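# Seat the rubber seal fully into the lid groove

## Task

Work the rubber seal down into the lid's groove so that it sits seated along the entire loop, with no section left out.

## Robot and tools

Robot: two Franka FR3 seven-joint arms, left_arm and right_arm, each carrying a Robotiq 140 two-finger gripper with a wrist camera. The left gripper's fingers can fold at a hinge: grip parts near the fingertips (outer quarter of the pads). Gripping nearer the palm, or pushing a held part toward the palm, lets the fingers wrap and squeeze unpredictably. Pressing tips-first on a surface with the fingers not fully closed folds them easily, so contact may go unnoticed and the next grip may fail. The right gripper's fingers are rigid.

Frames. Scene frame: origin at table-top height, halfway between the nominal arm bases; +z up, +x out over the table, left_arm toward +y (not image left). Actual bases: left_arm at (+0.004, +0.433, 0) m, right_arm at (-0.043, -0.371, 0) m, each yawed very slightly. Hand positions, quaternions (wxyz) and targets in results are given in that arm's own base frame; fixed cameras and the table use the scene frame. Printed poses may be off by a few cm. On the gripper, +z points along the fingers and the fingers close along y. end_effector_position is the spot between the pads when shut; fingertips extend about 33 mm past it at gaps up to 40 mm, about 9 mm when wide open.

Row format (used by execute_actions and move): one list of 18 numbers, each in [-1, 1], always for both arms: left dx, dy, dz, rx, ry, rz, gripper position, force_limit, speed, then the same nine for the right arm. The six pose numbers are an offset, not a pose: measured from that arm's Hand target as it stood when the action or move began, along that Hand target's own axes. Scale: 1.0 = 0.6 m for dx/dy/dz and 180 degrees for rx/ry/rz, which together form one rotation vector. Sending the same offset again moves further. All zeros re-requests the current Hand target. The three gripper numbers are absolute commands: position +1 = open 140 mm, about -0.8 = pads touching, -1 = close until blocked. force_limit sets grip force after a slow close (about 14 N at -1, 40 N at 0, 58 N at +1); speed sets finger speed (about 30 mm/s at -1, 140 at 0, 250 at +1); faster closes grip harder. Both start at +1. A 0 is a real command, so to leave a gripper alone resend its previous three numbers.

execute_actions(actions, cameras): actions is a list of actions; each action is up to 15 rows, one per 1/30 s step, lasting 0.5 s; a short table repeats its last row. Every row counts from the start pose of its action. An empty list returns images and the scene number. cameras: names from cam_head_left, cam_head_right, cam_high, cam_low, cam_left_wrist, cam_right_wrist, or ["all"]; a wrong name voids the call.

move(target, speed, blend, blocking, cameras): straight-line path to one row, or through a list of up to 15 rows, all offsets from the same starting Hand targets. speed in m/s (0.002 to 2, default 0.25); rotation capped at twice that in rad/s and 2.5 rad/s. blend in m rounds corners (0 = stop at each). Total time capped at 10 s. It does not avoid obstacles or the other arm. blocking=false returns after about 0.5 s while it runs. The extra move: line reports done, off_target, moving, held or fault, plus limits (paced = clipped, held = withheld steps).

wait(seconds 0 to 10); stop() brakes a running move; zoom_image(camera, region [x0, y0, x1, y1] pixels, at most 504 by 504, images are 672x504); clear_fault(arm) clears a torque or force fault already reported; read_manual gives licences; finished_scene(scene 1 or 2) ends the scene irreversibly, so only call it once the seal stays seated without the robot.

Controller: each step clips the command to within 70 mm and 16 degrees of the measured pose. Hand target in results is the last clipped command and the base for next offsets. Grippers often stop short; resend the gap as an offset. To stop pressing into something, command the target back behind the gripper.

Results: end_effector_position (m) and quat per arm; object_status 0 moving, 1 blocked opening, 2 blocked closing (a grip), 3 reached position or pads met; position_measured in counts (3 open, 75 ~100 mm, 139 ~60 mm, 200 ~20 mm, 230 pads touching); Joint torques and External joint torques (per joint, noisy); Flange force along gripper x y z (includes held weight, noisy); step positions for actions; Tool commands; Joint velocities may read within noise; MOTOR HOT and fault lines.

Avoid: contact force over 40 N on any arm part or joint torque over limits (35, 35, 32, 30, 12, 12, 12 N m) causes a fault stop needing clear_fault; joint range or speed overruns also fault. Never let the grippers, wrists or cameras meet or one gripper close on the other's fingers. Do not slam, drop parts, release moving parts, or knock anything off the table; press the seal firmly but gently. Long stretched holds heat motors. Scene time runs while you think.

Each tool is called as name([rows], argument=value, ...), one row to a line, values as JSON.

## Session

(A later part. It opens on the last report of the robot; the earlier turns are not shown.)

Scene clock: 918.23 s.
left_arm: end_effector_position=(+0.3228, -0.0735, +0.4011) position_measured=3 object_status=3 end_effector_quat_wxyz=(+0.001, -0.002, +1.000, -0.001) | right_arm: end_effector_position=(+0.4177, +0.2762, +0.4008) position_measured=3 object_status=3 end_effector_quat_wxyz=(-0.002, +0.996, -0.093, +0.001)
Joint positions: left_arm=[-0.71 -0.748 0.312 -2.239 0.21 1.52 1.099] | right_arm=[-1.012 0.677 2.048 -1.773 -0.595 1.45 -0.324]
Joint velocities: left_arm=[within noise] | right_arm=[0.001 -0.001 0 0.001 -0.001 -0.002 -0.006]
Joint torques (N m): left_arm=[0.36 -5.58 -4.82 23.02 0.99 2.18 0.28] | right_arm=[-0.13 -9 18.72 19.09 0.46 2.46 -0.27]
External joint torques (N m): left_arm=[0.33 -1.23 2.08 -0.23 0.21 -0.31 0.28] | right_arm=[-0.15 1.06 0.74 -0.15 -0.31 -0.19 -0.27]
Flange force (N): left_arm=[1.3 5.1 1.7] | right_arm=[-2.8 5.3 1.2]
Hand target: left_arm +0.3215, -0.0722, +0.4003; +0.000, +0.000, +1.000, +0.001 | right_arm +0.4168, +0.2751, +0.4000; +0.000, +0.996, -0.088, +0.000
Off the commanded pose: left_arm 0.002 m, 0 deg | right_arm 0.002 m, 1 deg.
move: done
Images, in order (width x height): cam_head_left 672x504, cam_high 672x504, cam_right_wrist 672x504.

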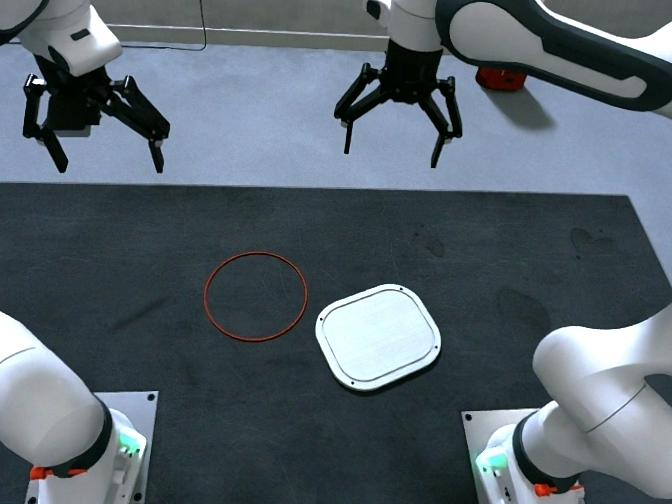

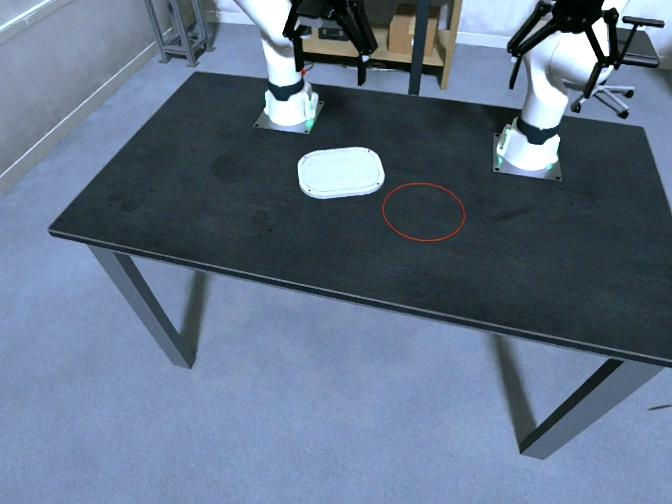

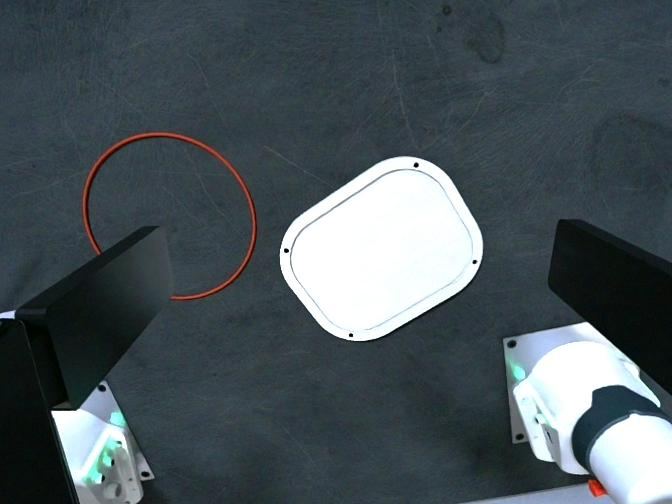

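move(target=[0, 0, 0, 0, 0, 0, 1, 1, 1, -0.0555, -0.2342, 0.25, 0, 0, -0.1872, 1, 1, 1], speed=0.15, cameras=["all"])

Scene clock: 1212.23 s.
left_arm: end_effector_position=(+0.3228, -0.0735, +0.4011) position_measured=3 object_status=3 end_effector_quat_wxyz=(+0.001, -0.002, +1.000, -0.001) | right_arm: end_effector_position=(+0.4079, +0.4185, +0.2499) position_measured=3 object_status=3 end_effector_quat_wxyz=(+0.001, +0.980, +0.200, +0.000)
Joint positions: left_arm=[-0.71 -0.748 0.312 -2.239 0.21 1.52 1.099] | right_arm=[-0.468 0.846 1.668 -1.815 -0.846 1.659 -0.624]
Joint velocities: left_arm=[within noise] | right_arm=[-0.001 -0.001 0 0 0 0 -0.006]
Joint torques (N m): left_arm=[0.36 -5.59 -4.79 23.02 0.99 2.17 0.25] | right_arm=[0.12 -22.02 24.69 17.16 0.48 2.64 -0.3]
External joint torques (N m): left_arm=[0.33 -1.34 2.11 -0.18 0.21 -0.32 0.25] | right_arm=[0.1 1.12 0.45 0.66 -0.3 0 -0.3]
Flange force (N): left_arm=[1.5 5.2 1.7] | right_arm=[2.4 0.1 -0.7]
Hand target: left_arm +0.3215, -0.0722, +0.4003; +0.000, +0.000, +1.000, +0.001 | right_arm +0.4086, +0.4193, +0.2501; +0.000, +0.979, +0.205, +0.000
Off the commanded pose: left_arm 0.002 m, 0 deg | right_arm 0.001 m, 1 deg.
move: done

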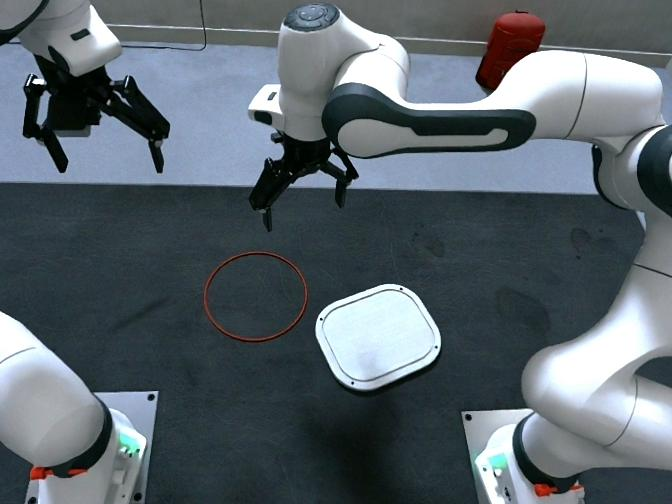

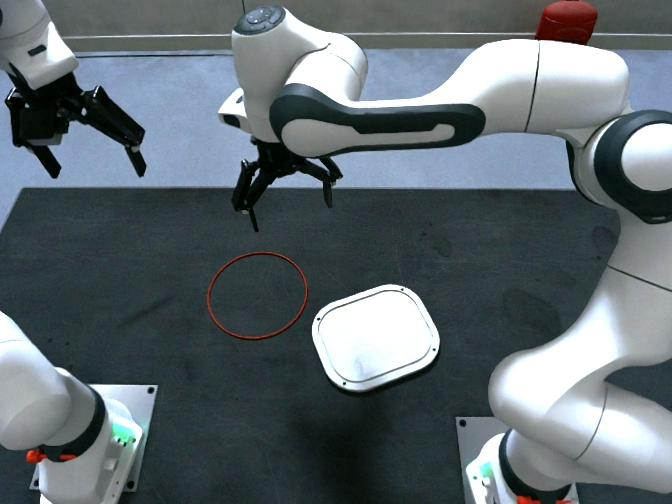

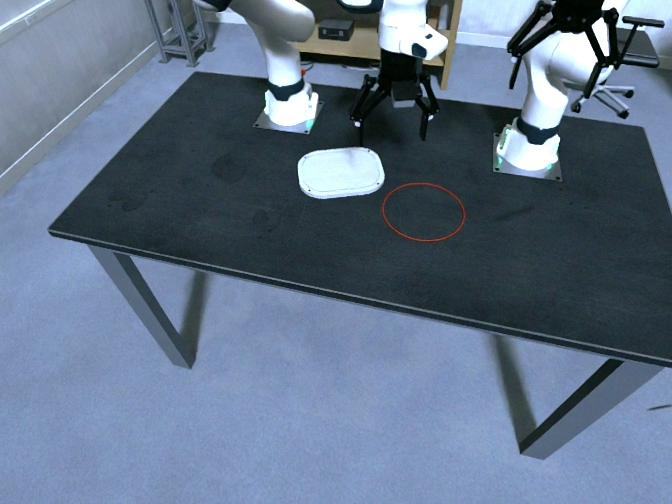

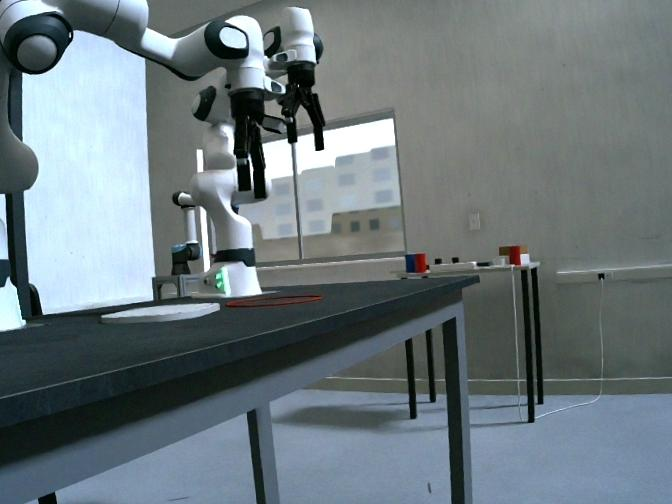

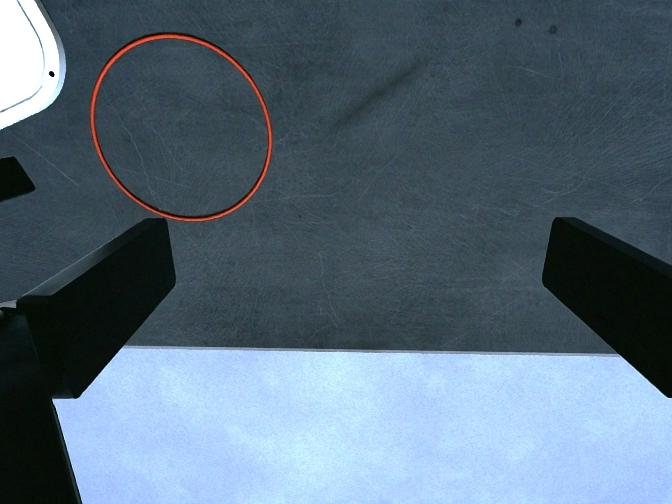

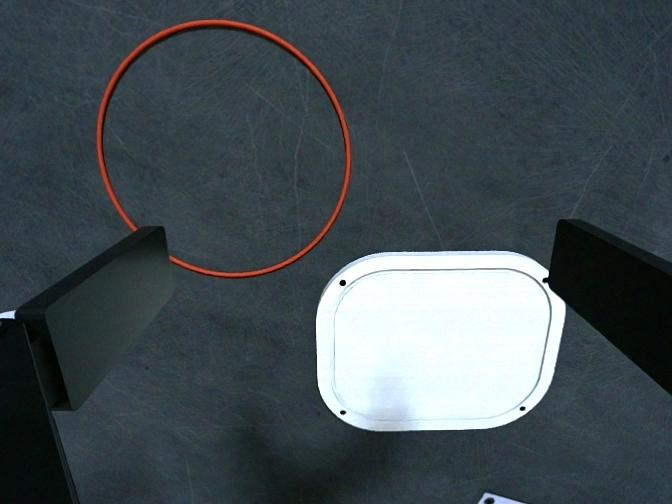

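move(target=[0.0968, -0.1637, 0.25, 0, 0, -0.1292, -0.325, -1, 0, 0, 0, 0.2167, 0, 0, 0, -0.325, -1, 0], speed=0.12, cameras=["all"])

Scene clock: 1269.77 s.
left_arm: end_effector_position=(+0.2634, -0.1695, +0.2511) position_measured=170 object_status=3 end_effector_quat_wxyz=(+0.001, -0.197, +0.980, +0.002) | right_arm: end_effector_position=(+0.4091, +0.4183, +0.1207) position_measured=170 object_status=3 end_effector_quat_wxyz=(+0.001, +0.978, +0.208, -0.001)
Joint positions: left_arm=[-0.526 -0.783 -0.042 -2.681 -0.027 1.896 0.627] | right_arm=[-0.426 0.933 1.469 -1.97 -0.996 1.88 -0.572]
Joint velocities: left_arm=[0.001 -0.002 0 0 0 0.001 -0.007] | right_arm=[within noise]
Joint torques (N m): left_arm=[0.8 -6.29 1.59 24.6 0.39 2.7 -0.23] | right_arm=[0.13 -25.6 25.86 14.3 0.59 2.83 0.19]
External joint torques (N m): left_arm=[0.83 -0.42 1.54 -0.29 -0.32 0.18 -0.23] | right_arm=[-0.03 0.45 -0.06 0.23 -0.16 0.19 0.19]
Flange force (N): left_arm=[-1.1 3.2 0.9] | right_arm=[0.7 -0.5 0.9]
Hand target: left_arm +0.2634, -0.1701, +0.2502; +0.000, -0.201, +0.980, +0.001 | right_arm +0.4086, +0.4194, +0.1201; +0.000, +0.979, +0.205, +0.000
Off the commanded pose: left_arm 0.001 m, 1 deg | right_arm 0.001 m, 0 deg.
move: done

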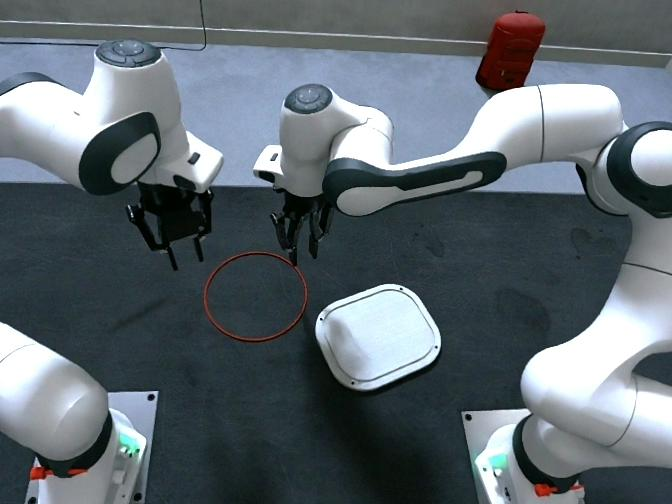

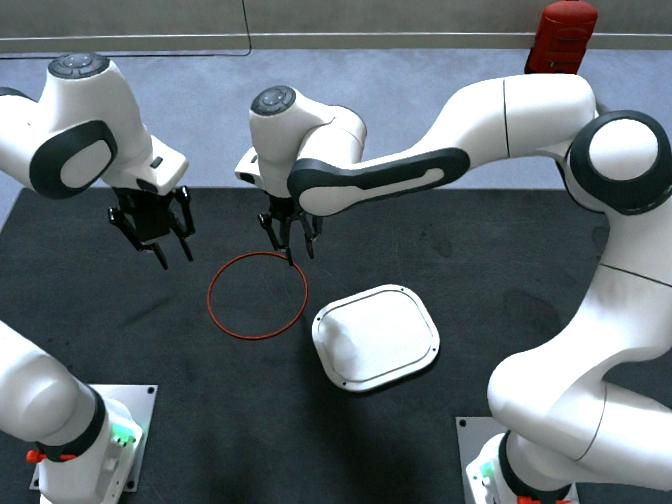

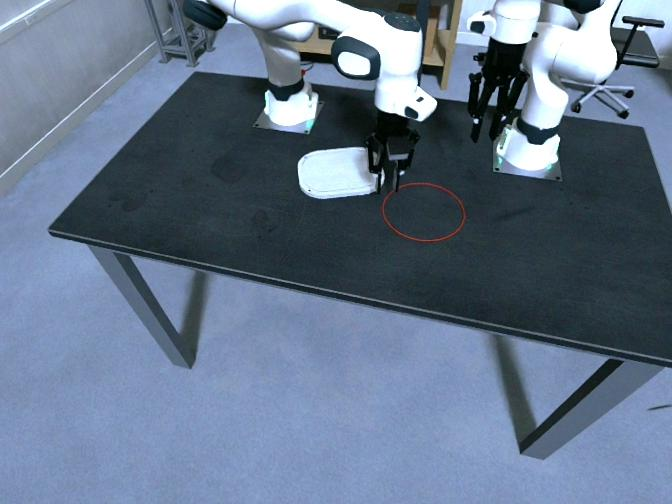

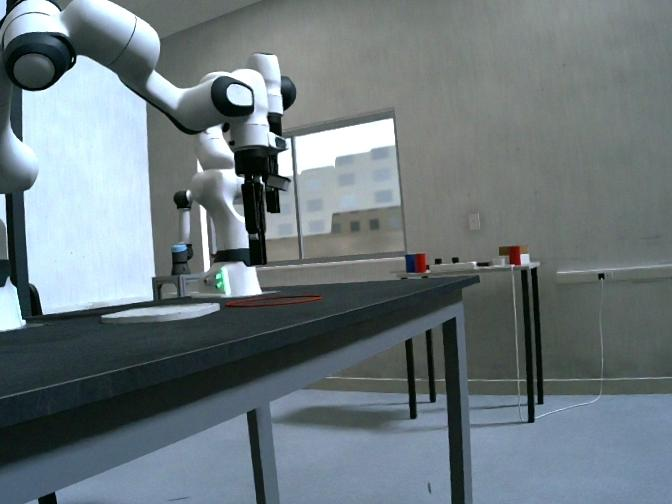

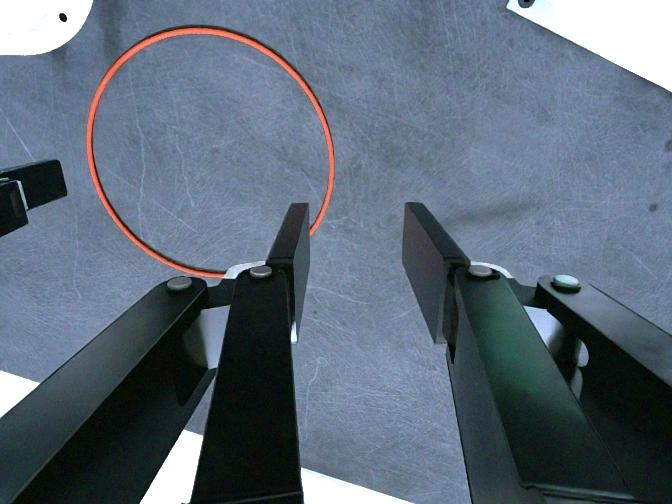

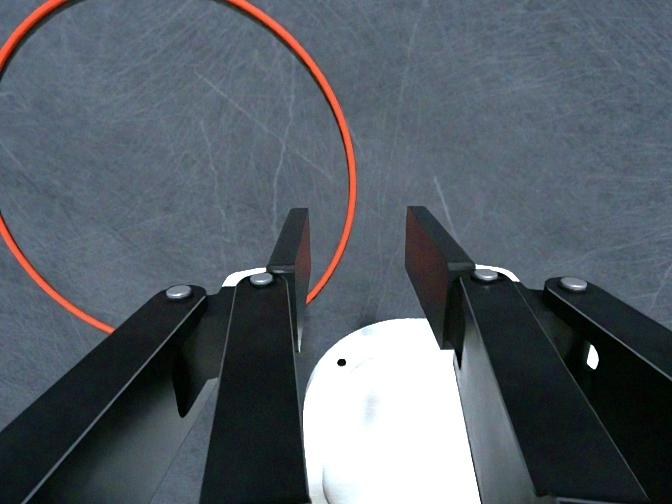

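move(target=[0, -0.0262, 0.25, 0, 0, 0, -0.325, -1, 0, 0, 0.0032, 0.0833, 0, 0, 0, -0.325, -1, 0], speed=0.1, cameras=["all"])

Scene clock: 1308.50 s.
left_arm: end_effector_position=(+0.2694, -0.1836, +0.1007) position_measured=170 object_status=3 end_effector_quat_wxyz=(+0.000, -0.198, +0.980, +0.002) | right_arm: end_effector_position=(+0.4102, +0.4165, +0.0708) position_measured=170 object_status=3 end_effector_quat_wxyz=(+0.001, +0.978, +0.208, +0.000)
Joint positions: left_arm=[-0.53 -0.502 -0.081 -2.91 -0.054 2.406 0.611] | right_arm=[-0.39 0.962 1.37 -1.998 -1.058 1.965 -0.549]
Joint velocities: left_arm=[0.002 0.002 0.001 0 0 0.006 -0.001] | right_arm=[within noise]
Joint torques (N m): left_arm=[0.37 -11.07 1.74 21.5 0.17 2.67 -0.14] | right_arm=[0.15 -27.24 25.98 13.21 0.59 2.83 0.26]
External joint torques (N m): left_arm=[0.38 0.46 1.41 0.16 -0.33 0.15 -0.14] | right_arm=[-0.01 0.4 -0.04 0.2 -0.14 0.19 0.26]
Flange force (N): left_arm=[-3.1 -0.6 1.5] | right_arm=[0.5 -0.6 1.0]
Hand target: left_arm +0.2696, -0.1843, +0.1001; +0.000, -0.201, +0.980, +0.001 | right_arm +0.4094, +0.4176, +0.0701; +0.000, +0.979, +0.205, +0.000
Off the commanded pose: left_arm 0.001 m, 0 deg | right_arm 0.002 m, 0 deg.
move: done

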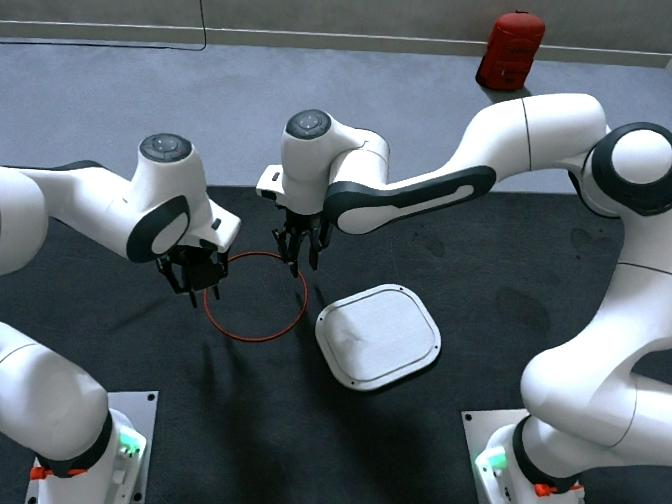

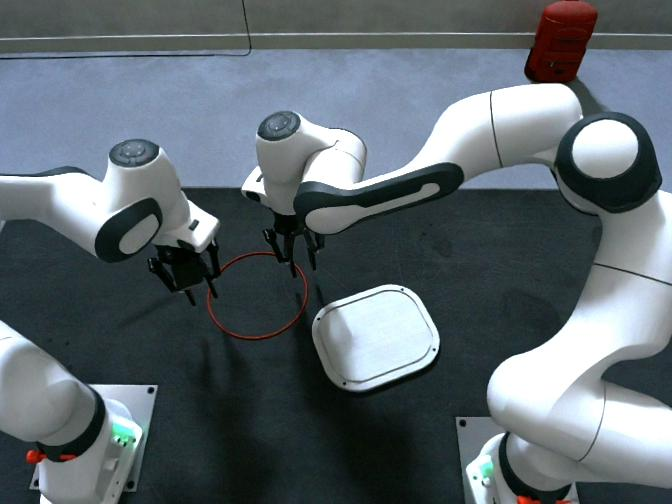

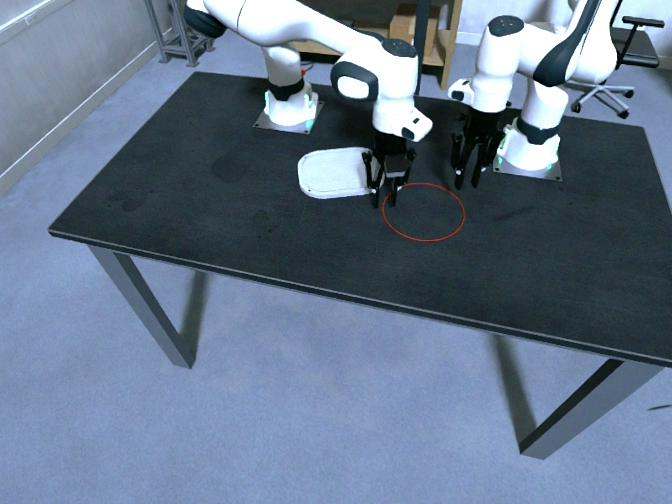

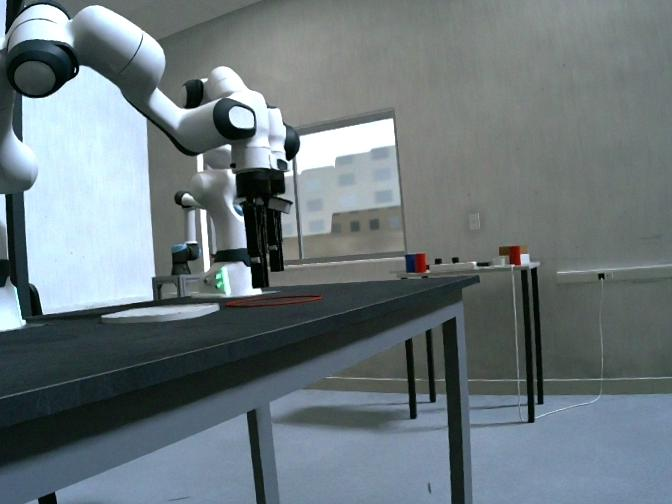

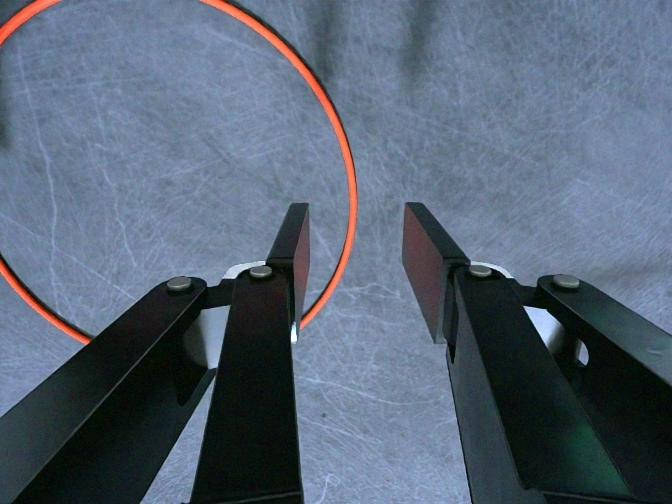

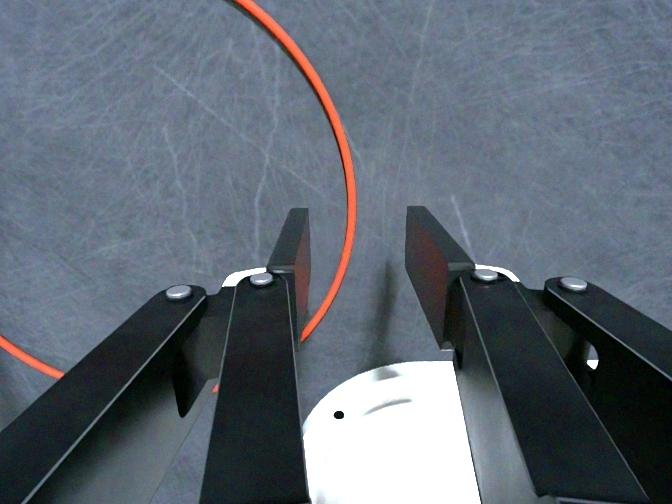

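move(target=[0, -0.075, 0, 0, 0, 0, -1, -1, -0.5, 0, 0, 0.0252, 0, 0, 0, -0.325, -1, 0], speed=0.08)

move(target=[0, 0, 0.075, 0, 0, 0, -1, -1, -0.5, 0, 0, 0.01, 0, 0, 0, -0.325, -1, 0], speed=0.04, cameras=["cam_left_wrist", "cam_right_wrist"])

Scene clock: 1331.80 s.
left_arm: end_effector_position=(+0.2862, -0.2245, +0.0999) position_measured=232 object_status=3 end_effector_quat_wxyz=(+0.000, -0.197, +0.980, +0.003) | right_arm: end_effector_position=(+0.4103, +0.4164, +0.0558) position_measured=170 object_status=3 end_effector_quat_wxyz=(+0.001, +0.978, +0.207, +0.000)
Joint positions: left_arm=[-0.541 -0.364 -0.137 -2.798 -0.07 2.431 0.559] | right_arm=[-0.375 0.97 1.338 -2.002 -1.076 1.99 -0.542]
Joint velocities: left_arm=[-0.001 0.001 0 0 0 0 -0.006] | right_arm=[within noise]
Joint torques (N m): left_arm=[0.78 -15.37 2.13 21.5 0.15 2.71 -0.21] | right_arm=[0.15 -27.85 25.98 12.93 0.49 2.8 0.21]
External joint torques (N m): left_arm=[0.76 0.55 1.35 0.44 -0.34 0.18 -0.21] | right_arm=[0.18 0.37 0.04 0.16 -0.22 0.17 0.21]
Flange force (N): left_arm=[-3.6 -1.6 1.4] | right_arm=[0.8 -1.0 1.1]
Hand target: left_arm +0.2873, -0.2257, +0.1001; +0.000, -0.201, +0.980, +0.001 | right_arm +0.4095, +0.4176, +0.0550; +0.000, +0.979, +0.205, +0.000
Off the commanded pose: left_arm 0.002 m, 1 deg | right_arm 0.002 m, 0 deg.
move: done

Scene clock: 1333.60 s.
left_arm: end_effector_position=(+0.2872, -0.2262, +0.0561) position_measured=232 object_status=3 end_effector_quat_wxyz=(-0.001, -0.200, +0.980, +0.000) | right_arm: end_effector_position=(+0.4104, +0.4165, +0.0498) position_measured=170 object_status=3 end_effector_quat_wxyz=(+0.001, +0.978, +0.207, +0.000)
Joint positions: left_arm=[-0.53 -0.235 -0.151 -2.826 -0.067 2.591 0.55] | right_arm=[-0.368 0.97 1.322 -2.004 -1.08 2.003 -0.54]
Joint velocities: left_arm=[0 0.001 -0.001 0 -0.001 0.004 0] | right_arm=[within noise]
Joint torques (N m): left_arm=[0.84 -17.71 1.85 18.94 0.6 2.74 -0.22] | right_arm=[0.17 -28.1 25.95 12.83 0.57 2.77 0.2]
External joint torques (N m): left_arm=[0.84 0.64 1.29 0.07 0.21 0.2 -0.22] | right_arm=[0.13 0.37 0.08 0.16 -0.14 0.14 0.2]
Flange force (N): left_arm=[-3.7 -0.9 2.8] | right_arm=[0.7 -0.8 0.9]
Hand target: left_arm +0.2873, -0.2256, +0.0551; +0.000, -0.201, +0.980, +0.001 | right_arm +0.4095, +0.4176, +0.0490; +0.000, +0.979, +0.205, +0.000
Off the commanded pose: left_arm 0.001 m, 0 deg | right_arm 0.002 m, 0 deg.
move: done
Images, in order (width x height): cam_left_wrist 672x504, cam_right_wrist 672x504.

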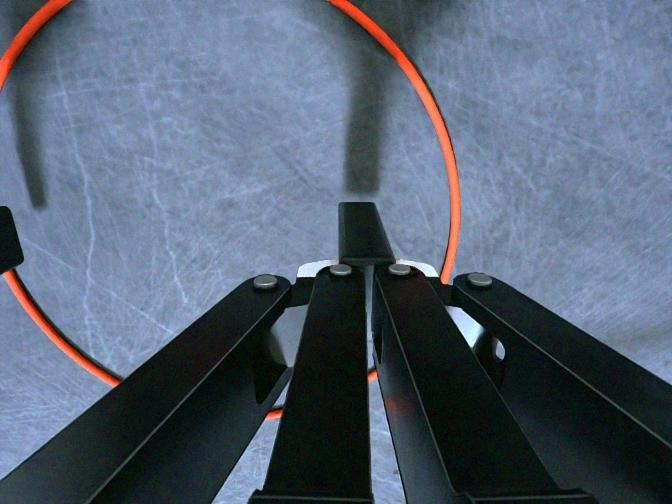

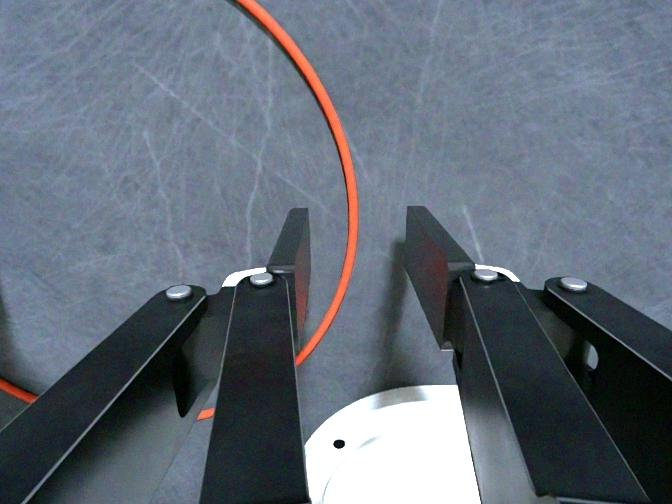

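move(target=[0, 0, 0.0133, 0, 0, 0, -1, -1, -0.5, 0, 0, 0.01, 0, 0, 0, -0.325, -1, 0], speed=0.03)

move(target=[0, 0, 0.0083, 0, 0, 0, -1, -1, -0.5, 0, 0, 0.005, 0, 0, 0, -0.325, -1, 0], speed=0.02, cameras=["cam_left_wrist", "cam_right_wrist"])

Scene clock: 1340.47 s.
left_arm: end_effector_position=(+0.2874, -0.2263, +0.0482) position_measured=232 object_status=3 end_effector_quat_wxyz=(+0.000, -0.200, +0.980, +0.000) | right_arm: end_effector_position=(+0.4105, +0.4163, +0.0440) position_measured=170 object_status=3 end_effector_quat_wxyz=(+0.001, +0.978, +0.207, +0.000)
Joint positions: left_arm=[-0.525 -0.209 -0.156 -2.829 -0.065 2.62 0.548] | right_arm=[-0.361 0.971 1.308 -2.005 -1.085 2.014 -0.538]
Joint velocities: left_arm=[0 0 0 0 -0.002 0.004 0] | right_arm=[within noise]
Joint torques (N m): left_arm=[0.79 -18.18 1.84 18.36 0.65 2.73 -0.22] | right_arm=[0.15 -28.33 25.84 12.77 0.44 2.76 0.22]
External joint torques (N m): left_arm=[0.79 0.64 1.31 -0.01 0.27 0.2 -0.22] | right_arm=[0.26 0.3 0.19 0.15 -0.26 0.14 0.22]
Flange force (N): left_arm=[-3.6 -0.6 3.0] | right_arm=[0.6 -1.1 0.9]
Hand target: left_arm +0.2873, -0.2256, +0.0471; +0.000, -0.201, +0.980, +0.001 | right_arm +0.4095, +0.4176, +0.0430; +0.000, +0.979, +0.205, +0.000
Off the commanded pose: left_arm 0.001 m, 0 deg | right_arm 0.002 m, 0 deg.
move: done

Scene clock: 1341.33 s.
left_arm: end_effector_position=(+0.2875, -0.2263, +0.0432) position_measured=232 object_status=3 end_effector_quat_wxyz=(+0.000, -0.200, +0.980, +0.000) | right_arm: end_effector_position=(+0.4105, +0.4163, +0.0409) position_measured=170 object_status=3 end_effector_quat_wxyz=(+0.001, +0.978, +0.207, +0.000)
Joint positions: left_arm=[-0.521 -0.193 -0.16 -2.83 -0.064 2.638 0.547] | right_arm=[-0.356 0.971 1.3 -2.005 -1.087 2.021 -0.537]
Joint velocities: left_arm=[0 -0.001 0 0 0 0.006 -0.001] | right_arm=[0 0 0 0 0 0.003 0.002]
Joint torques (N m): left_arm=[0.95 -18.46 1.93 18.02 0.65 2.71 -0.2] | right_arm=[0.09 -28.51 25.9 12.72 0.5 2.86 0.24]
External joint torques (N m): left_arm=[0.94 0.57 1.42 -0.03 0.29 0.19 -0.2] | right_arm=[0.01 0.35 0.11 0.18 -0.2 0.23 0.24]
Flange force (N): left_arm=[-3.8 -0.3 2.8] | right_arm=[0.3 -0.6 0.9]
Hand target: left_arm +0.2873, -0.2256, +0.0421; +0.000, -0.201, +0.980, +0.001 | right_arm +0.4095, +0.4176, +0.0400; +0.000, +0.979, +0.205, +0.000
Off the commanded pose: left_arm 0.001 m, 0 deg | right_arm 0.002 m, 0 deg.
move: done
Images, in order (width x height): cam_left_wrist 672x504, cam_right_wrist 672x504.

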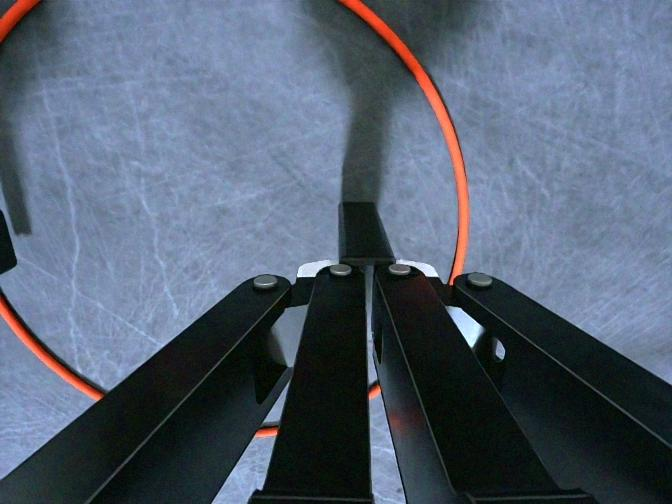

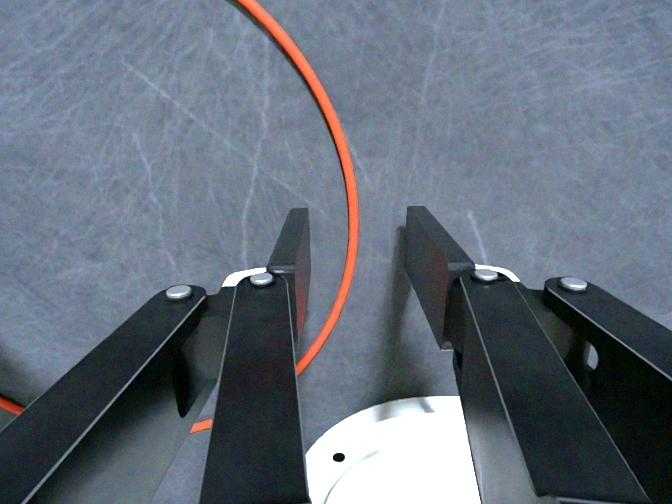

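move(target=[0, 0, 0.005, 0, 0, 0, -1, -1, -0.5, 0, 0, 0.004, 0, 0, 0, -0.325, -1, 0], speed=0.015)

move(target=[0, 0, 0.0042, 0, 0, 0, -1, -1, -0.5, 0, 0, 0.0033, 0, 0, 0, -0.325, -1, 0], speed=0.015)

move(target=[0, 0, 0.0033, 0, 0, 0, -1, -1, -0.5, 0, 0, 0.0033, 0, 0, 0, -0.325, -1, 0], speed=0.015, cameras=["cam_left_wrist", "cam_right_wrist"])

Scene clock: 1351.93 s.
left_arm: end_effector_position=(+0.2875, -0.2263, +0.0402) position_measured=232 object_status=3 end_effector_quat_wxyz=(+0.000, -0.200, +0.980, +0.000) | right_arm: end_effector_position=(+0.4105, +0.4163, +0.0384) position_measured=170 object_status=3 end_effector_quat_wxyz=(+0.001, +0.978, +0.207, +0.000)
Joint positions: left_arm=[-0.518 -0.182 -0.162 -2.831 -0.063 2.649 0.546] | right_arm=[-0.353 0.971 1.294 -2.005 -1.088 2.026 -0.537]
Joint velocities: left_arm=[0.001 0.001 -0.001 -0.001 0.001 0.005 0.001] | right_arm=[0.002 0.001 -0.001 -0.002 0 0.003 -0.001]
Joint torques (N m): left_arm=[0.78 -18.65 2.25 17.8 0.63 2.66 -0.2] | right_arm=[0.35 -28.56 26.09 12.66 0.48 2.86 0.24]
External joint torques (N m): left_arm=[0.75 0.59 1.74 -0.11 0.28 0.13 -0.2] | right_arm=[0.44 0.4 0.45 0.05 -0.21 0.24 0.24]
Flange force (N): left_arm=[-3.8 0.2 2.6] | right_arm=[0.3 -1.4 0.8]
Hand target: left_arm +0.2873, -0.2256, +0.0391; +0.000, -0.201, +0.980, +0.001 | right_arm +0.4095, +0.4176, +0.0376; +0.000, +0.979, +0.205, +0.000
Off the commanded pose: left_arm 0.001 m, 0 deg | right_arm 0.002 m, 0 deg.
move: done

Scene clock: 1352.67 s.
left_arm: end_effector_position=(+0.2875, -0.2263, +0.0377) position_measured=232 object_status=3 end_effector_quat_wxyz=(+0.000, -0.200, +0.980, +0.000) | right_arm: end_effector_position=(+0.4104, +0.4164, +0.0364) position_measured=170 object_status=3 end_effector_quat_wxyz=(+0.001, +0.978, +0.207, +0.000)
Joint positions: left_arm=[-0.515 -0.174 -0.165 -2.832 -0.062 2.658 0.545] | right_arm=[-0.35 0.971 1.288 -2.006 -1.089 2.031 -0.536]
Joint velocities: left_arm=[0.002 0.001 -0.003 0 0 0.005 -0.001] | right_arm=[0 0 -0.001 0.002 0.001 0.004 0]
Joint torques (N m): left_arm=[0.55 -18.79 2.14 17.66 0.62 2.77 -0.26] | right_arm=[-0.34 -28.73 25.78 12.61 0.47 2.77 0.19]
External joint torques (N m): left_arm=[0.57 0.72 1.69 -0.23 0.26 0.22 -0.26] | right_arm=[-0.36 0.35 0.06 0.07 -0.22 0.13 0.19]
Flange force (N): left_arm=[-3.4 0.0 3.4] | right_arm=[-0.6 0.6 0.5]
Hand target: left_arm +0.2873, -0.2256, +0.0366; +0.000, -0.201, +0.980, +0.001 | right_arm +0.4095, +0.4176, +0.0356; +0.000, +0.979, +0.205, +0.000
Off the commanded pose: left_arm 0.001 m, 0 deg | right_arm 0.002 m, 0 deg.
move: done

Scene clock: 1353.37 s.
left_arm: end_effector_position=(+0.2875, -0.2263, +0.0357) position_measured=232 object_status=3 end_effector_quat_wxyz=(+0.000, -0.200, +0.980, +0.000) | right_arm: end_effector_position=(+0.4104, +0.4163, +0.0345) position_measured=170 object_status=3 end_effector_quat_wxyz=(+0.001, +0.978, +0.207, +0.000)
Joint positions: left_arm=[-0.513 -0.167 -0.167 -2.832 -0.061 2.665 0.545] | right_arm=[-0.348 0.971 1.283 -2.006 -1.091 2.035 -0.536]
Joint velocities: left_arm=[0.001 0.001 -0.004 0 -0.001 0.004 -0.002] | right_arm=[0.001 -0.002 -0.003 0 0.001 0.005 0]
Joint torques (N m): left_arm=[1.09 -18.92 1.71 17.53 0.62 2.73 -0.22] | right_arm=[0.01 -28.8 24.65 12.59 0.45 2.76 0.25]
External joint torques (N m): left_arm=[1.12 0.71 1.27 -0.23 0.27 0.18 -0.22] | right_arm=[0.17 0.33 -0.88 0 -0.23 0.14 0.25]
Flange force (N): left_arm=[-3.7 -0.2 3.5] | right_arm=[1.1 -1.2 2.9]
Hand target: left_arm +0.2873, -0.2256, +0.0346; +0.000, -0.201, +0.980, +0.001 | right_arm +0.4095, +0.4176, +0.0336; +0.000, +0.979, +0.205, +0.000
Off the commanded pose: left_arm 0.001 m, 0 deg | right_arm 0.002 m, 0 deg.
move: done
Images, in order (width x height): cam_left_wrist 672x504, cam_right_wrist 672x504.

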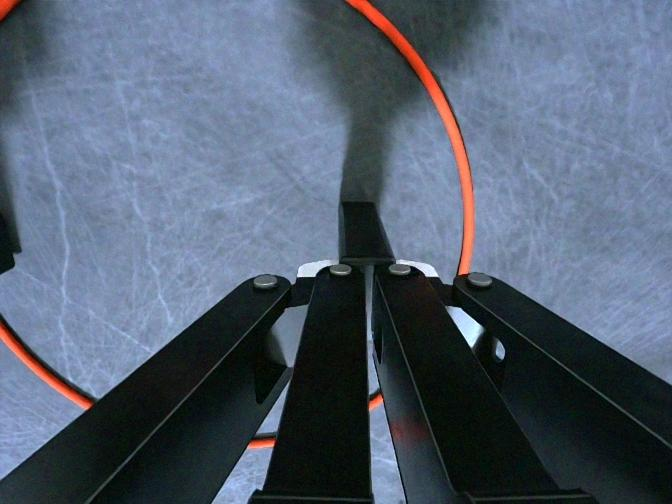

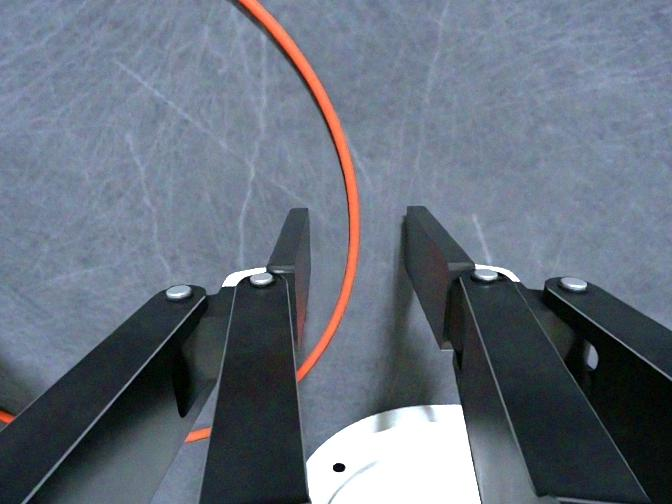

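move(target=[0, 0, 0.0033, 0, 0, 0, -1, -1, -0.5, 0, 0, 0.0017, 0, 0, 0, -0.325, -1, 0], speed=0.015)

move(target=[0, 0, 0.0033, 0, 0, 0, -1, -1, -0.5, 0, 0, 0.0017, 0, 0, 0, -0.325, -1, 0], speed=0.015)

Scene clock: 1365.23 s.
left_arm: end_effector_position=(+0.2875, -0.2262, +0.0339) position_measured=232 object_status=3 end_effector_quat_wxyz=(+0.000, -0.200, +0.980, +0.000) | right_arm: end_effector_position=(+0.4103, +0.4165, +0.0333) position_measured=170 object_status=3 end_effector_quat_wxyz=(+0.001, +0.978, +0.207, +0.000)
Joint positions: left_arm=[-0.511 -0.161 -0.169 -2.833 -0.06 2.672 0.544] | right_arm=[-0.346 0.971 1.28 -2.006 -1.091 2.038 -0.536]
Joint torques (N m): left_arm=[0.89 -18.44 2.23 17.29 0.62 2.95 -0.21] | right_arm=[-0.22 -28.81 25.78 12.54 0.44 2.77 0.23]
External joint torques (N m): left_arm=[0.88 1.23 1.77 -0.3 0.28 0.42 -0.21] | right_arm=[0 0.32 0.33 -0.04 -0.25 0.15 0.23]
Flange force (N): left_arm=[-4.6 -0.8 6.1] | right_arm=[-0.7 -0.1 0.4]
Hand target: left_arm +0.2873, -0.2256, +0.0326; +0.000, -0.201, +0.980, +0.001 | right_arm +0.4095, +0.4176, +0.0326; +0.000, +0.979, +0.205, +0.000
Off the commanded pose: left_arm 0.001 m, 0 deg | right_arm 0.002 m, 0 deg.
move: done

Scene clock: 1365.93 s.
left_arm: end_effector_position=(+0.2875, -0.2262, +0.0339) position_measured=232 object_status=3 end_effector_quat_wxyz=(+0.000, -0.200, +0.980, +0.001) | right_arm: end_effector_position=(+0.4103, +0.4165, +0.0323) position_measured=170 object_status=3 end_effector_quat_wxyz=(+0.001, +0.978, +0.207, +0.000)
Joint positions: left_arm=[-0.51 -0.161 -0.171 -2.833 -0.059 2.672 0.543] | right_arm=[-0.345 0.971 1.277 -2.006 -1.091 2.04 -0.536]
Joint torques (N m): left_arm=[1 -15.11 2.32 16.7 0.65 3.9 -0.25] | right_arm=[0.11 -28.83 25.62 12.55 0.43 2.85 0.22]
External joint torques (N m): left_arm=[0.97 4.61 1.84 -0.95 0.31 1.35 -0.25] | right_arm=[0.12 0.3 0.11 0.12 -0.27 0.23 0.22]
Flange force (N): left_arm=[-8.3 -7.0 21.3] | right_arm=[0.3 -0.7 1.1]
Hand target: left_arm +0.2873, -0.2256, +0.0306; +0.000, -0.201, +0.980, +0.001 | right_arm +0.4095, +0.4176, +0.0316; +0.000, +0.979, +0.205, +0.000
Off the commanded pose: left_arm 0.003 m, 0 deg | right_arm 0.002 m, 0 deg.
move: done

move(target=[0, 0, -0.024, 0, 0, 0, -1, -1, -0.5, 0, 0, 0.0025, 0, 0, 0, -0.325, -1, 0], speed=0.015)

move(target=[0, 0, 0, 0, 0, 0, -1, -1, -0.5, 0, 0, 0.0025, 0, 0, 0, -0.325, -1, 0], speed=0.015)

move(target=[0, 0, 0, 0, 0, 0, -1, -1, -0.5, 0, 0, 0.0025, 0, 0, 0, -0.325, -1, 0], speed=0.015, cameras=["cam_left_wrist", "cam_right_wrist"])

Scene clock: 1379.37 s.
left_arm: end_effector_position=(+0.2876, -0.2252, +0.0442) position_measured=232 object_status=3 end_effector_quat_wxyz=(+0.001, -0.202, +0.979, +0.001) | right_arm: end_effector_position=(+0.4102, +0.4165, +0.0313) position_measured=170 object_status=3 end_effector_quat_wxyz=(+0.001, +0.978, +0.207, +0.000)
Joint positions: left_arm=[-0.511 -0.198 -0.17 -2.833 -0.063 2.636 0.543] | right_arm=[-0.343 0.971 1.275 -2.006 -1.092 2.042 -0.536]
Joint velocities: left_arm=[0 0 0 0 -0.001 -0.003 0] | right_arm=[within noise]
Joint torques (N m): left_arm=[-0.06 -19.84 2.77 18.57 0.03 2.24 0.17] | right_arm=[0.46 -28.18 24.77 12.57 0.23 2.97 0.25]
External joint torques (N m): left_arm=[-0.09 -0.81 2.18 0.34 -0.33 -0.31 0.17] | right_arm=[0.44 1.07 -0.8 0.13 -0.47 0.35 0.25]
Flange force (N): left_arm=[-2.0 3.5 -4.8] | right_arm=[2.5 -2.2 4.5]
Hand target: left_arm +0.2873, -0.2256, +0.0450; +0.000, -0.201, +0.980, +0.001 | right_arm +0.4095, +0.4176, +0.0301; +0.000, +0.979, +0.205, +0.000
Off the commanded pose: left_arm 0.001 m, 0 deg | right_arm 0.002 m, 0 deg.
move: done

Scene clock: 1380.07 s.
left_arm: end_effector_position=(+0.2874, -0.2251, +0.0442) position_measured=232 object_status=3 end_effector_quat_wxyz=(+0.001, -0.202, +0.979, +0.001) | right_arm: end_effector_position=(+0.4103, +0.4166, +0.0313) position_measured=170 object_status=3 end_effector_quat_wxyz=(+0.001, +0.978, +0.208, +0.000)
Joint positions: left_arm=[-0.511 -0.198 -0.17 -2.833 -0.063 2.635 0.543] | right_arm=[-0.343 0.971 1.275 -2.006 -1.092 2.042 -0.536]
Joint torques (N m): left_arm=[-0.08 -19.81 2.67 18.59 0.05 2.2 0.14] | right_arm=[1.19 -26.61 23.01 12.4 -0.21 3.52 0.3]
External joint torques (N m): left_arm=[-0.1 -0.88 2.1 0.4 -0.31 -0.34 0.14] | right_arm=[1.14 2.64 -2.55 -0.01 -0.9 0.9 0.3]
Flange force (N): left_arm=[-1.9 3.4 -5.1] | right_arm=[6.3 -5.1 11.8]
Hand target: left_arm +0.2873, -0.2256, +0.0450; +0.000, -0.201, +0.980, +0.001 | right_arm +0.4095, +0.4176, +0.0286; +0.000, +0.979, +0.205, +0.000
Off the commanded pose: left_arm 0.001 m, 0 deg | right_arm 0.003 m, 0 deg.
move: done

Scene clock: 1380.77 s.
left_arm: end_effector_position=(+0.2874, -0.2251, +0.0442) position_measured=232 object_status=3 end_effector_quat_wxyz=(+0.001, -0.202, +0.979, +0.001) | right_arm: end_effector_position=(+0.4103, +0.4167, +0.0313) position_measured=170 object_status=3 end_effector_quat_wxyz=(+0.001, +0.978, +0.208, +0.000)
Joint positions: left_arm=[-0.511 -0.198 -0.169 -2.833 -0.063 2.635 0.543] | right_arm=[-0.343 0.971 1.275 -2.006 -1.093 2.042 -0.536]
Joint torques (N m): left_arm=[-0.05 -19.85 2.83 18.55 0.05 2.21 0.14] | right_arm=[1.9 -25.22 21.14 12.17 -0.67 4.16 0.34]
External joint torques (N m): left_arm=[-0.04 -0.86 2.29 0.32 -0.31 -0.34 0.14] | right_arm=[2.01 3.93 -4.23 -0.27 -1.35 1.56 0.34]
Flange force (N): left_arm=[-2.1 3.7 -5.0] | right_arm=[9.5 -8.1 19.0]
Hand target: left_arm +0.2873, -0.2256, +0.0450; +0.000, -0.201, +0.980, +0.001 | right_arm +0.4095, +0.4176, +0.0271; +0.000, +0.979, +0.205, +0.000
Off the commanded pose: left_arm 0.001 m, 0 deg | right_arm 0.004 m, 0 deg.
move: off_target (right_arm)
Images, in order (width x height): cam_left_wrist 672x504, cam_right_wrist 672x504.

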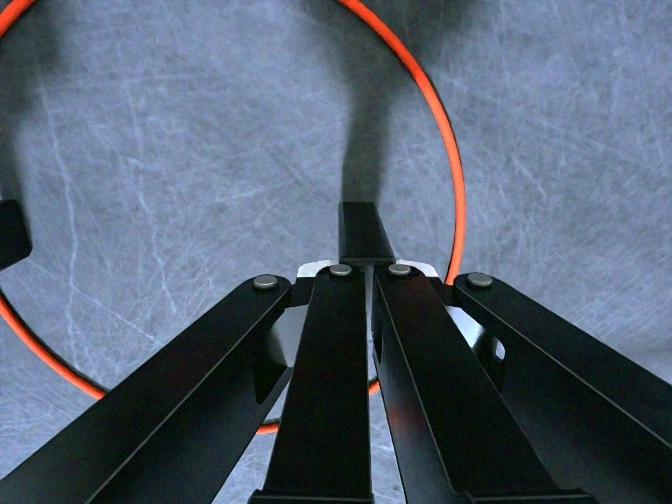

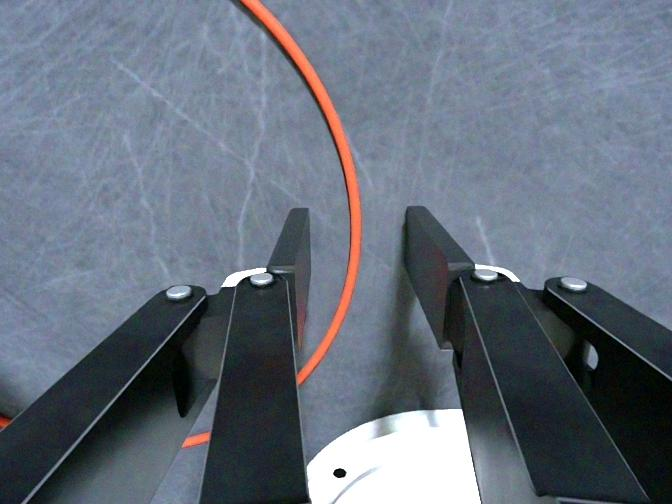

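move([
  [0, 0, 0, 0, 0, 0, -1, -1, -0.5, 0, 0, -0.0165, 0, 0, 0, -0.325, -1, 0],
  [0, 0, 0, 0, 0, 0, -1, -1, -0.5, 0, 0, -0.0073, 0, 0, 0, -0.325, -1, 0],
], speed=0.02)

Scene clock: 1396.03 s.
left_arm: end_effector_position=(+0.2874, -0.2251, +0.0442) position_measured=232 object_status=3 end_effector_quat_wxyz=(+0.001, -0.202, +0.979, +0.001) | right_arm: end_effector_position=(+0.4104, +0.4164, +0.0323) position_measured=170 object_status=3 end_effector_quat_wxyz=(+0.001, +0.978, +0.207, +0.000)
Joint positions: left_arm=[-0.511 -0.198 -0.169 -2.833 -0.063 2.635 0.543] | right_arm=[-0.344 0.968 1.275 -2.006 -1.089 2.043 -0.536]
Joint torques (N m): left_arm=[-0.06 -19.81 2.79 18.59 0.08 2.21 0.16] | right_arm=[0.22 -28.87 25.49 12.71 0.43 2.76 0.15]
External joint torques (N m): left_arm=[-0.02 -0.78 2.27 0.32 -0.28 -0.34 0.16] | right_arm=[0.37 0.27 0.11 0.16 -0.26 0.14 0.14]
Flange force (N): left_arm=[-2.3 3.6 -4.8] | right_arm=[1.0 -1.3 1.1]
Hand target: left_arm +0.2873, -0.2256, +0.0450; +0.000, -0.201, +0.980, +0.001 | right_arm +0.4095, +0.4176, +0.0314; +0.000, +0.979, +0.205, +0.000
Off the commanded pose: left_arm 0.001 m, 0 deg | right_arm 0.002 m, 0 deg.
move: done

execute_actions([
  [[0, 0, 0, 0, 0, 0, -1, -1, -0.5, 0, 0, 0, 0, 0, 0, -1, -1, -1]],
  [[0, 0, 0, 0, 0, 0, -1, -1, -0.5, 0, 0, 0, 0, 0, 0, -1, -1, -1]],
  [[0, 0, 0, 0, 0, 0, -1, -1, -0.5, 0, 0, 0, 0, 0, 0, -1, -1, -1]],
  [[0, 0, 0, 0, 0, 0, -1, -1, -0.5, 0, 0, 0, 0, 0, 0, -1, -1, -1]],
], cameras=["cam_right_wrist", "cam_head_left"])

Scene clock: 1403.53 s.
left_arm: end_effector_position=(+0.2874, -0.2251, +0.0442) position_measured=232 object_status=3 end_effector_quat_wxyz=(+0.001, -0.202, +0.979, +0.001) | right_arm: end_effector_position=(+0.4103, +0.4166, +0.0322) position_measured=225 object_status=2 end_effector_quat_wxyz=(+0.001, +0.978, +0.207, +0.000)
Joint positions: left_arm=[-0.511 -0.198 -0.169 -2.833 -0.063 2.635 0.543] | right_arm=[-0.343 0.968 1.275 -2.006 -1.089 2.043 -0.536]
Joint torques (N m): left_arm=[-0.08 -19.81 2.73 18.55 0.08 2.21 0.13] | right_arm=[0.11 -28.84 25.52 12.66 0.52 2.79 0.18]
External joint torques (N m): left_arm=[-0.05 -0.86 2.2 0.38 -0.28 -0.32 0.13] | right_arm=[0.07 0.36 0.02 0.15 -0.17 0.16 0.18]
External joint torques at the end of the 1st action: left_arm=[-0.06 -0.88 2.22 0.4 -0.28 -0.34 0.14] | right_arm=[0.25 0.31 0.17 0.18 -0.19 0.19 0.14]
External joint torques at the end of the 2nd action: left_arm=[-0.08 -0.94 2.17 0.39 -0.29 -0.33 0.16] | right_arm=[0.14 0.46 -0.01 0.15 -0.16 0.16 0.17]
External joint torques at the end of the 3rd action: left_arm=[-0.03 -0.88 2.24 0.4 -0.28 -0.32 0.13] | right_arm=[0.12 0.45 -0.02 0.13 -0.18 0.15 0.16]
Flange force (N): left_arm=[-2.1 3.5 -4.9] | right_arm=[0.6 -0.7 1.0]
Flange force at the end of the 1st action (N): left_arm=[-2.1 3.5 -5.1] | right_arm=[0.8 -1.0 0.9]
Flange force at the end of the 2nd action (N): left_arm=[-1.9 3.7 -5.2] | right_arm=[0.9 -0.9 1.2]
Flange force at the end of the 3rd action (N): left_arm=[-2.1 3.5 -5.0] | right_arm=[0.8 -0.8 1.2]
Hand target: left_arm +0.2873, -0.2256, +0.0450; +0.000, -0.201, +0.980, +0.001 | right_arm +0.4095, +0.4176, +0.0314; +0.000, +0.979, +0.205, +0.000
Off the commanded pose: left_arm 0.001 m, 0 deg | right_arm 0.002 m, 0 deg.
Step readings (end_effector_position of left_arm | right_arm; steps 1 to 15: 1st action; 16 to 30: 2nd action; 31 to 45: 3rd action; 46 to 60: 4th action):
0: (+0.2874, -0.2251, +0.0442) | (+0.4104, +0.4165, +0.0323)
1: (+0.2874, -0.2251, +0.0442) | (+0.4104, +0.4165, +0.0323)
2: (+0.2874, -0.2251, +0.0442) | (+0.4104, +0.4165, +0.0323)
4: (+0.2874, -0.2251, +0.0442) | (+0.4104, +0.4165, +0.0323)
8: (+0.2874, -0.2251, +0.0442) | (+0.4104, +0.4165, +0.0322)
15: (+0.2874, -0.2251, +0.0442) | (+0.4104, +0.4165, +0.0322)
16: (+0.2874, -0.2251, +0.0442) | (+0.4104, +0.4165, +0.0322)
17: (+0.2874, -0.2251, +0.0442) | (+0.4104, +0.4165, +0.0322)
19: (+0.2874, -0.2251, +0.0442) | (+0.4104, +0.4166, +0.0322)
23: (+0.2874, -0.2251, +0.0442) | (+0.4104, +0.4166, +0.0322)
30: (+0.2874, -0.2251, +0.0442) | (+0.4103, +0.4167, +0.0322)
31: (+0.2874, -0.2251, +0.0442) | (+0.4103, +0.4166, +0.0322)
32: (+0.2874, -0.2251, +0.0442) | (+0.4103, +0.4166, +0.0322)
34: (+0.2874, -0.2251, +0.0442) | (+0.4103, +0.4166, +0.0322)
38: (+0.2874, -0.2251, +0.0442) | (+0.4103, +0.4166, +0.0322)
45: (+0.2874, -0.2251, +0.0442) | (+0.4103, +0.4166, +0.0322)
46: (+0.2874, -0.2251, +0.0442) | (+0.4103, +0.4166, +0.0322)
47: (+0.2874, -0.2251, +0.0442) | (+0.4103, +0.4166, +0.0322)
49: (+0.2874, -0.2251, +0.0442) | (+0.4103, +0.4166, +0.0322)
53: (+0.2874, -0.2251, +0.0442) | (+0.4103, +0.4166, +0.0322)
60: (+0.2874, -0.2251, +0.0442) | (+0.4103, +0.4166, +0.0322)
Images, in order (width x height): cam_head_left 672x504, cam_right_wrist 672x504.

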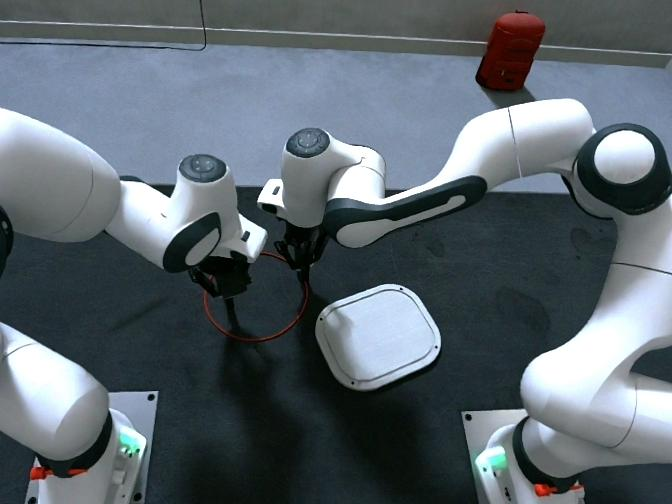

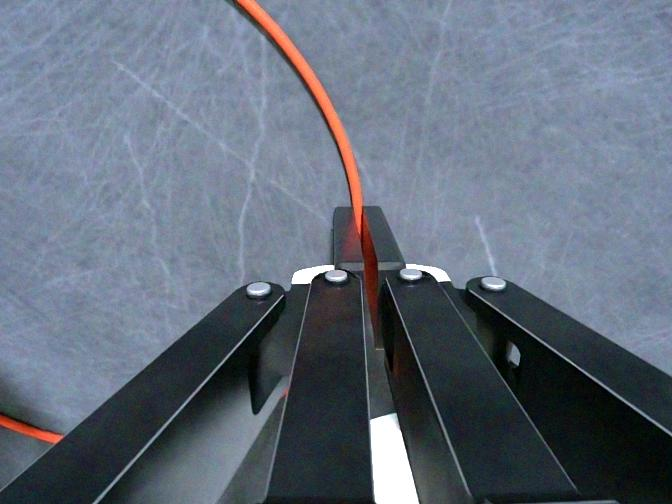

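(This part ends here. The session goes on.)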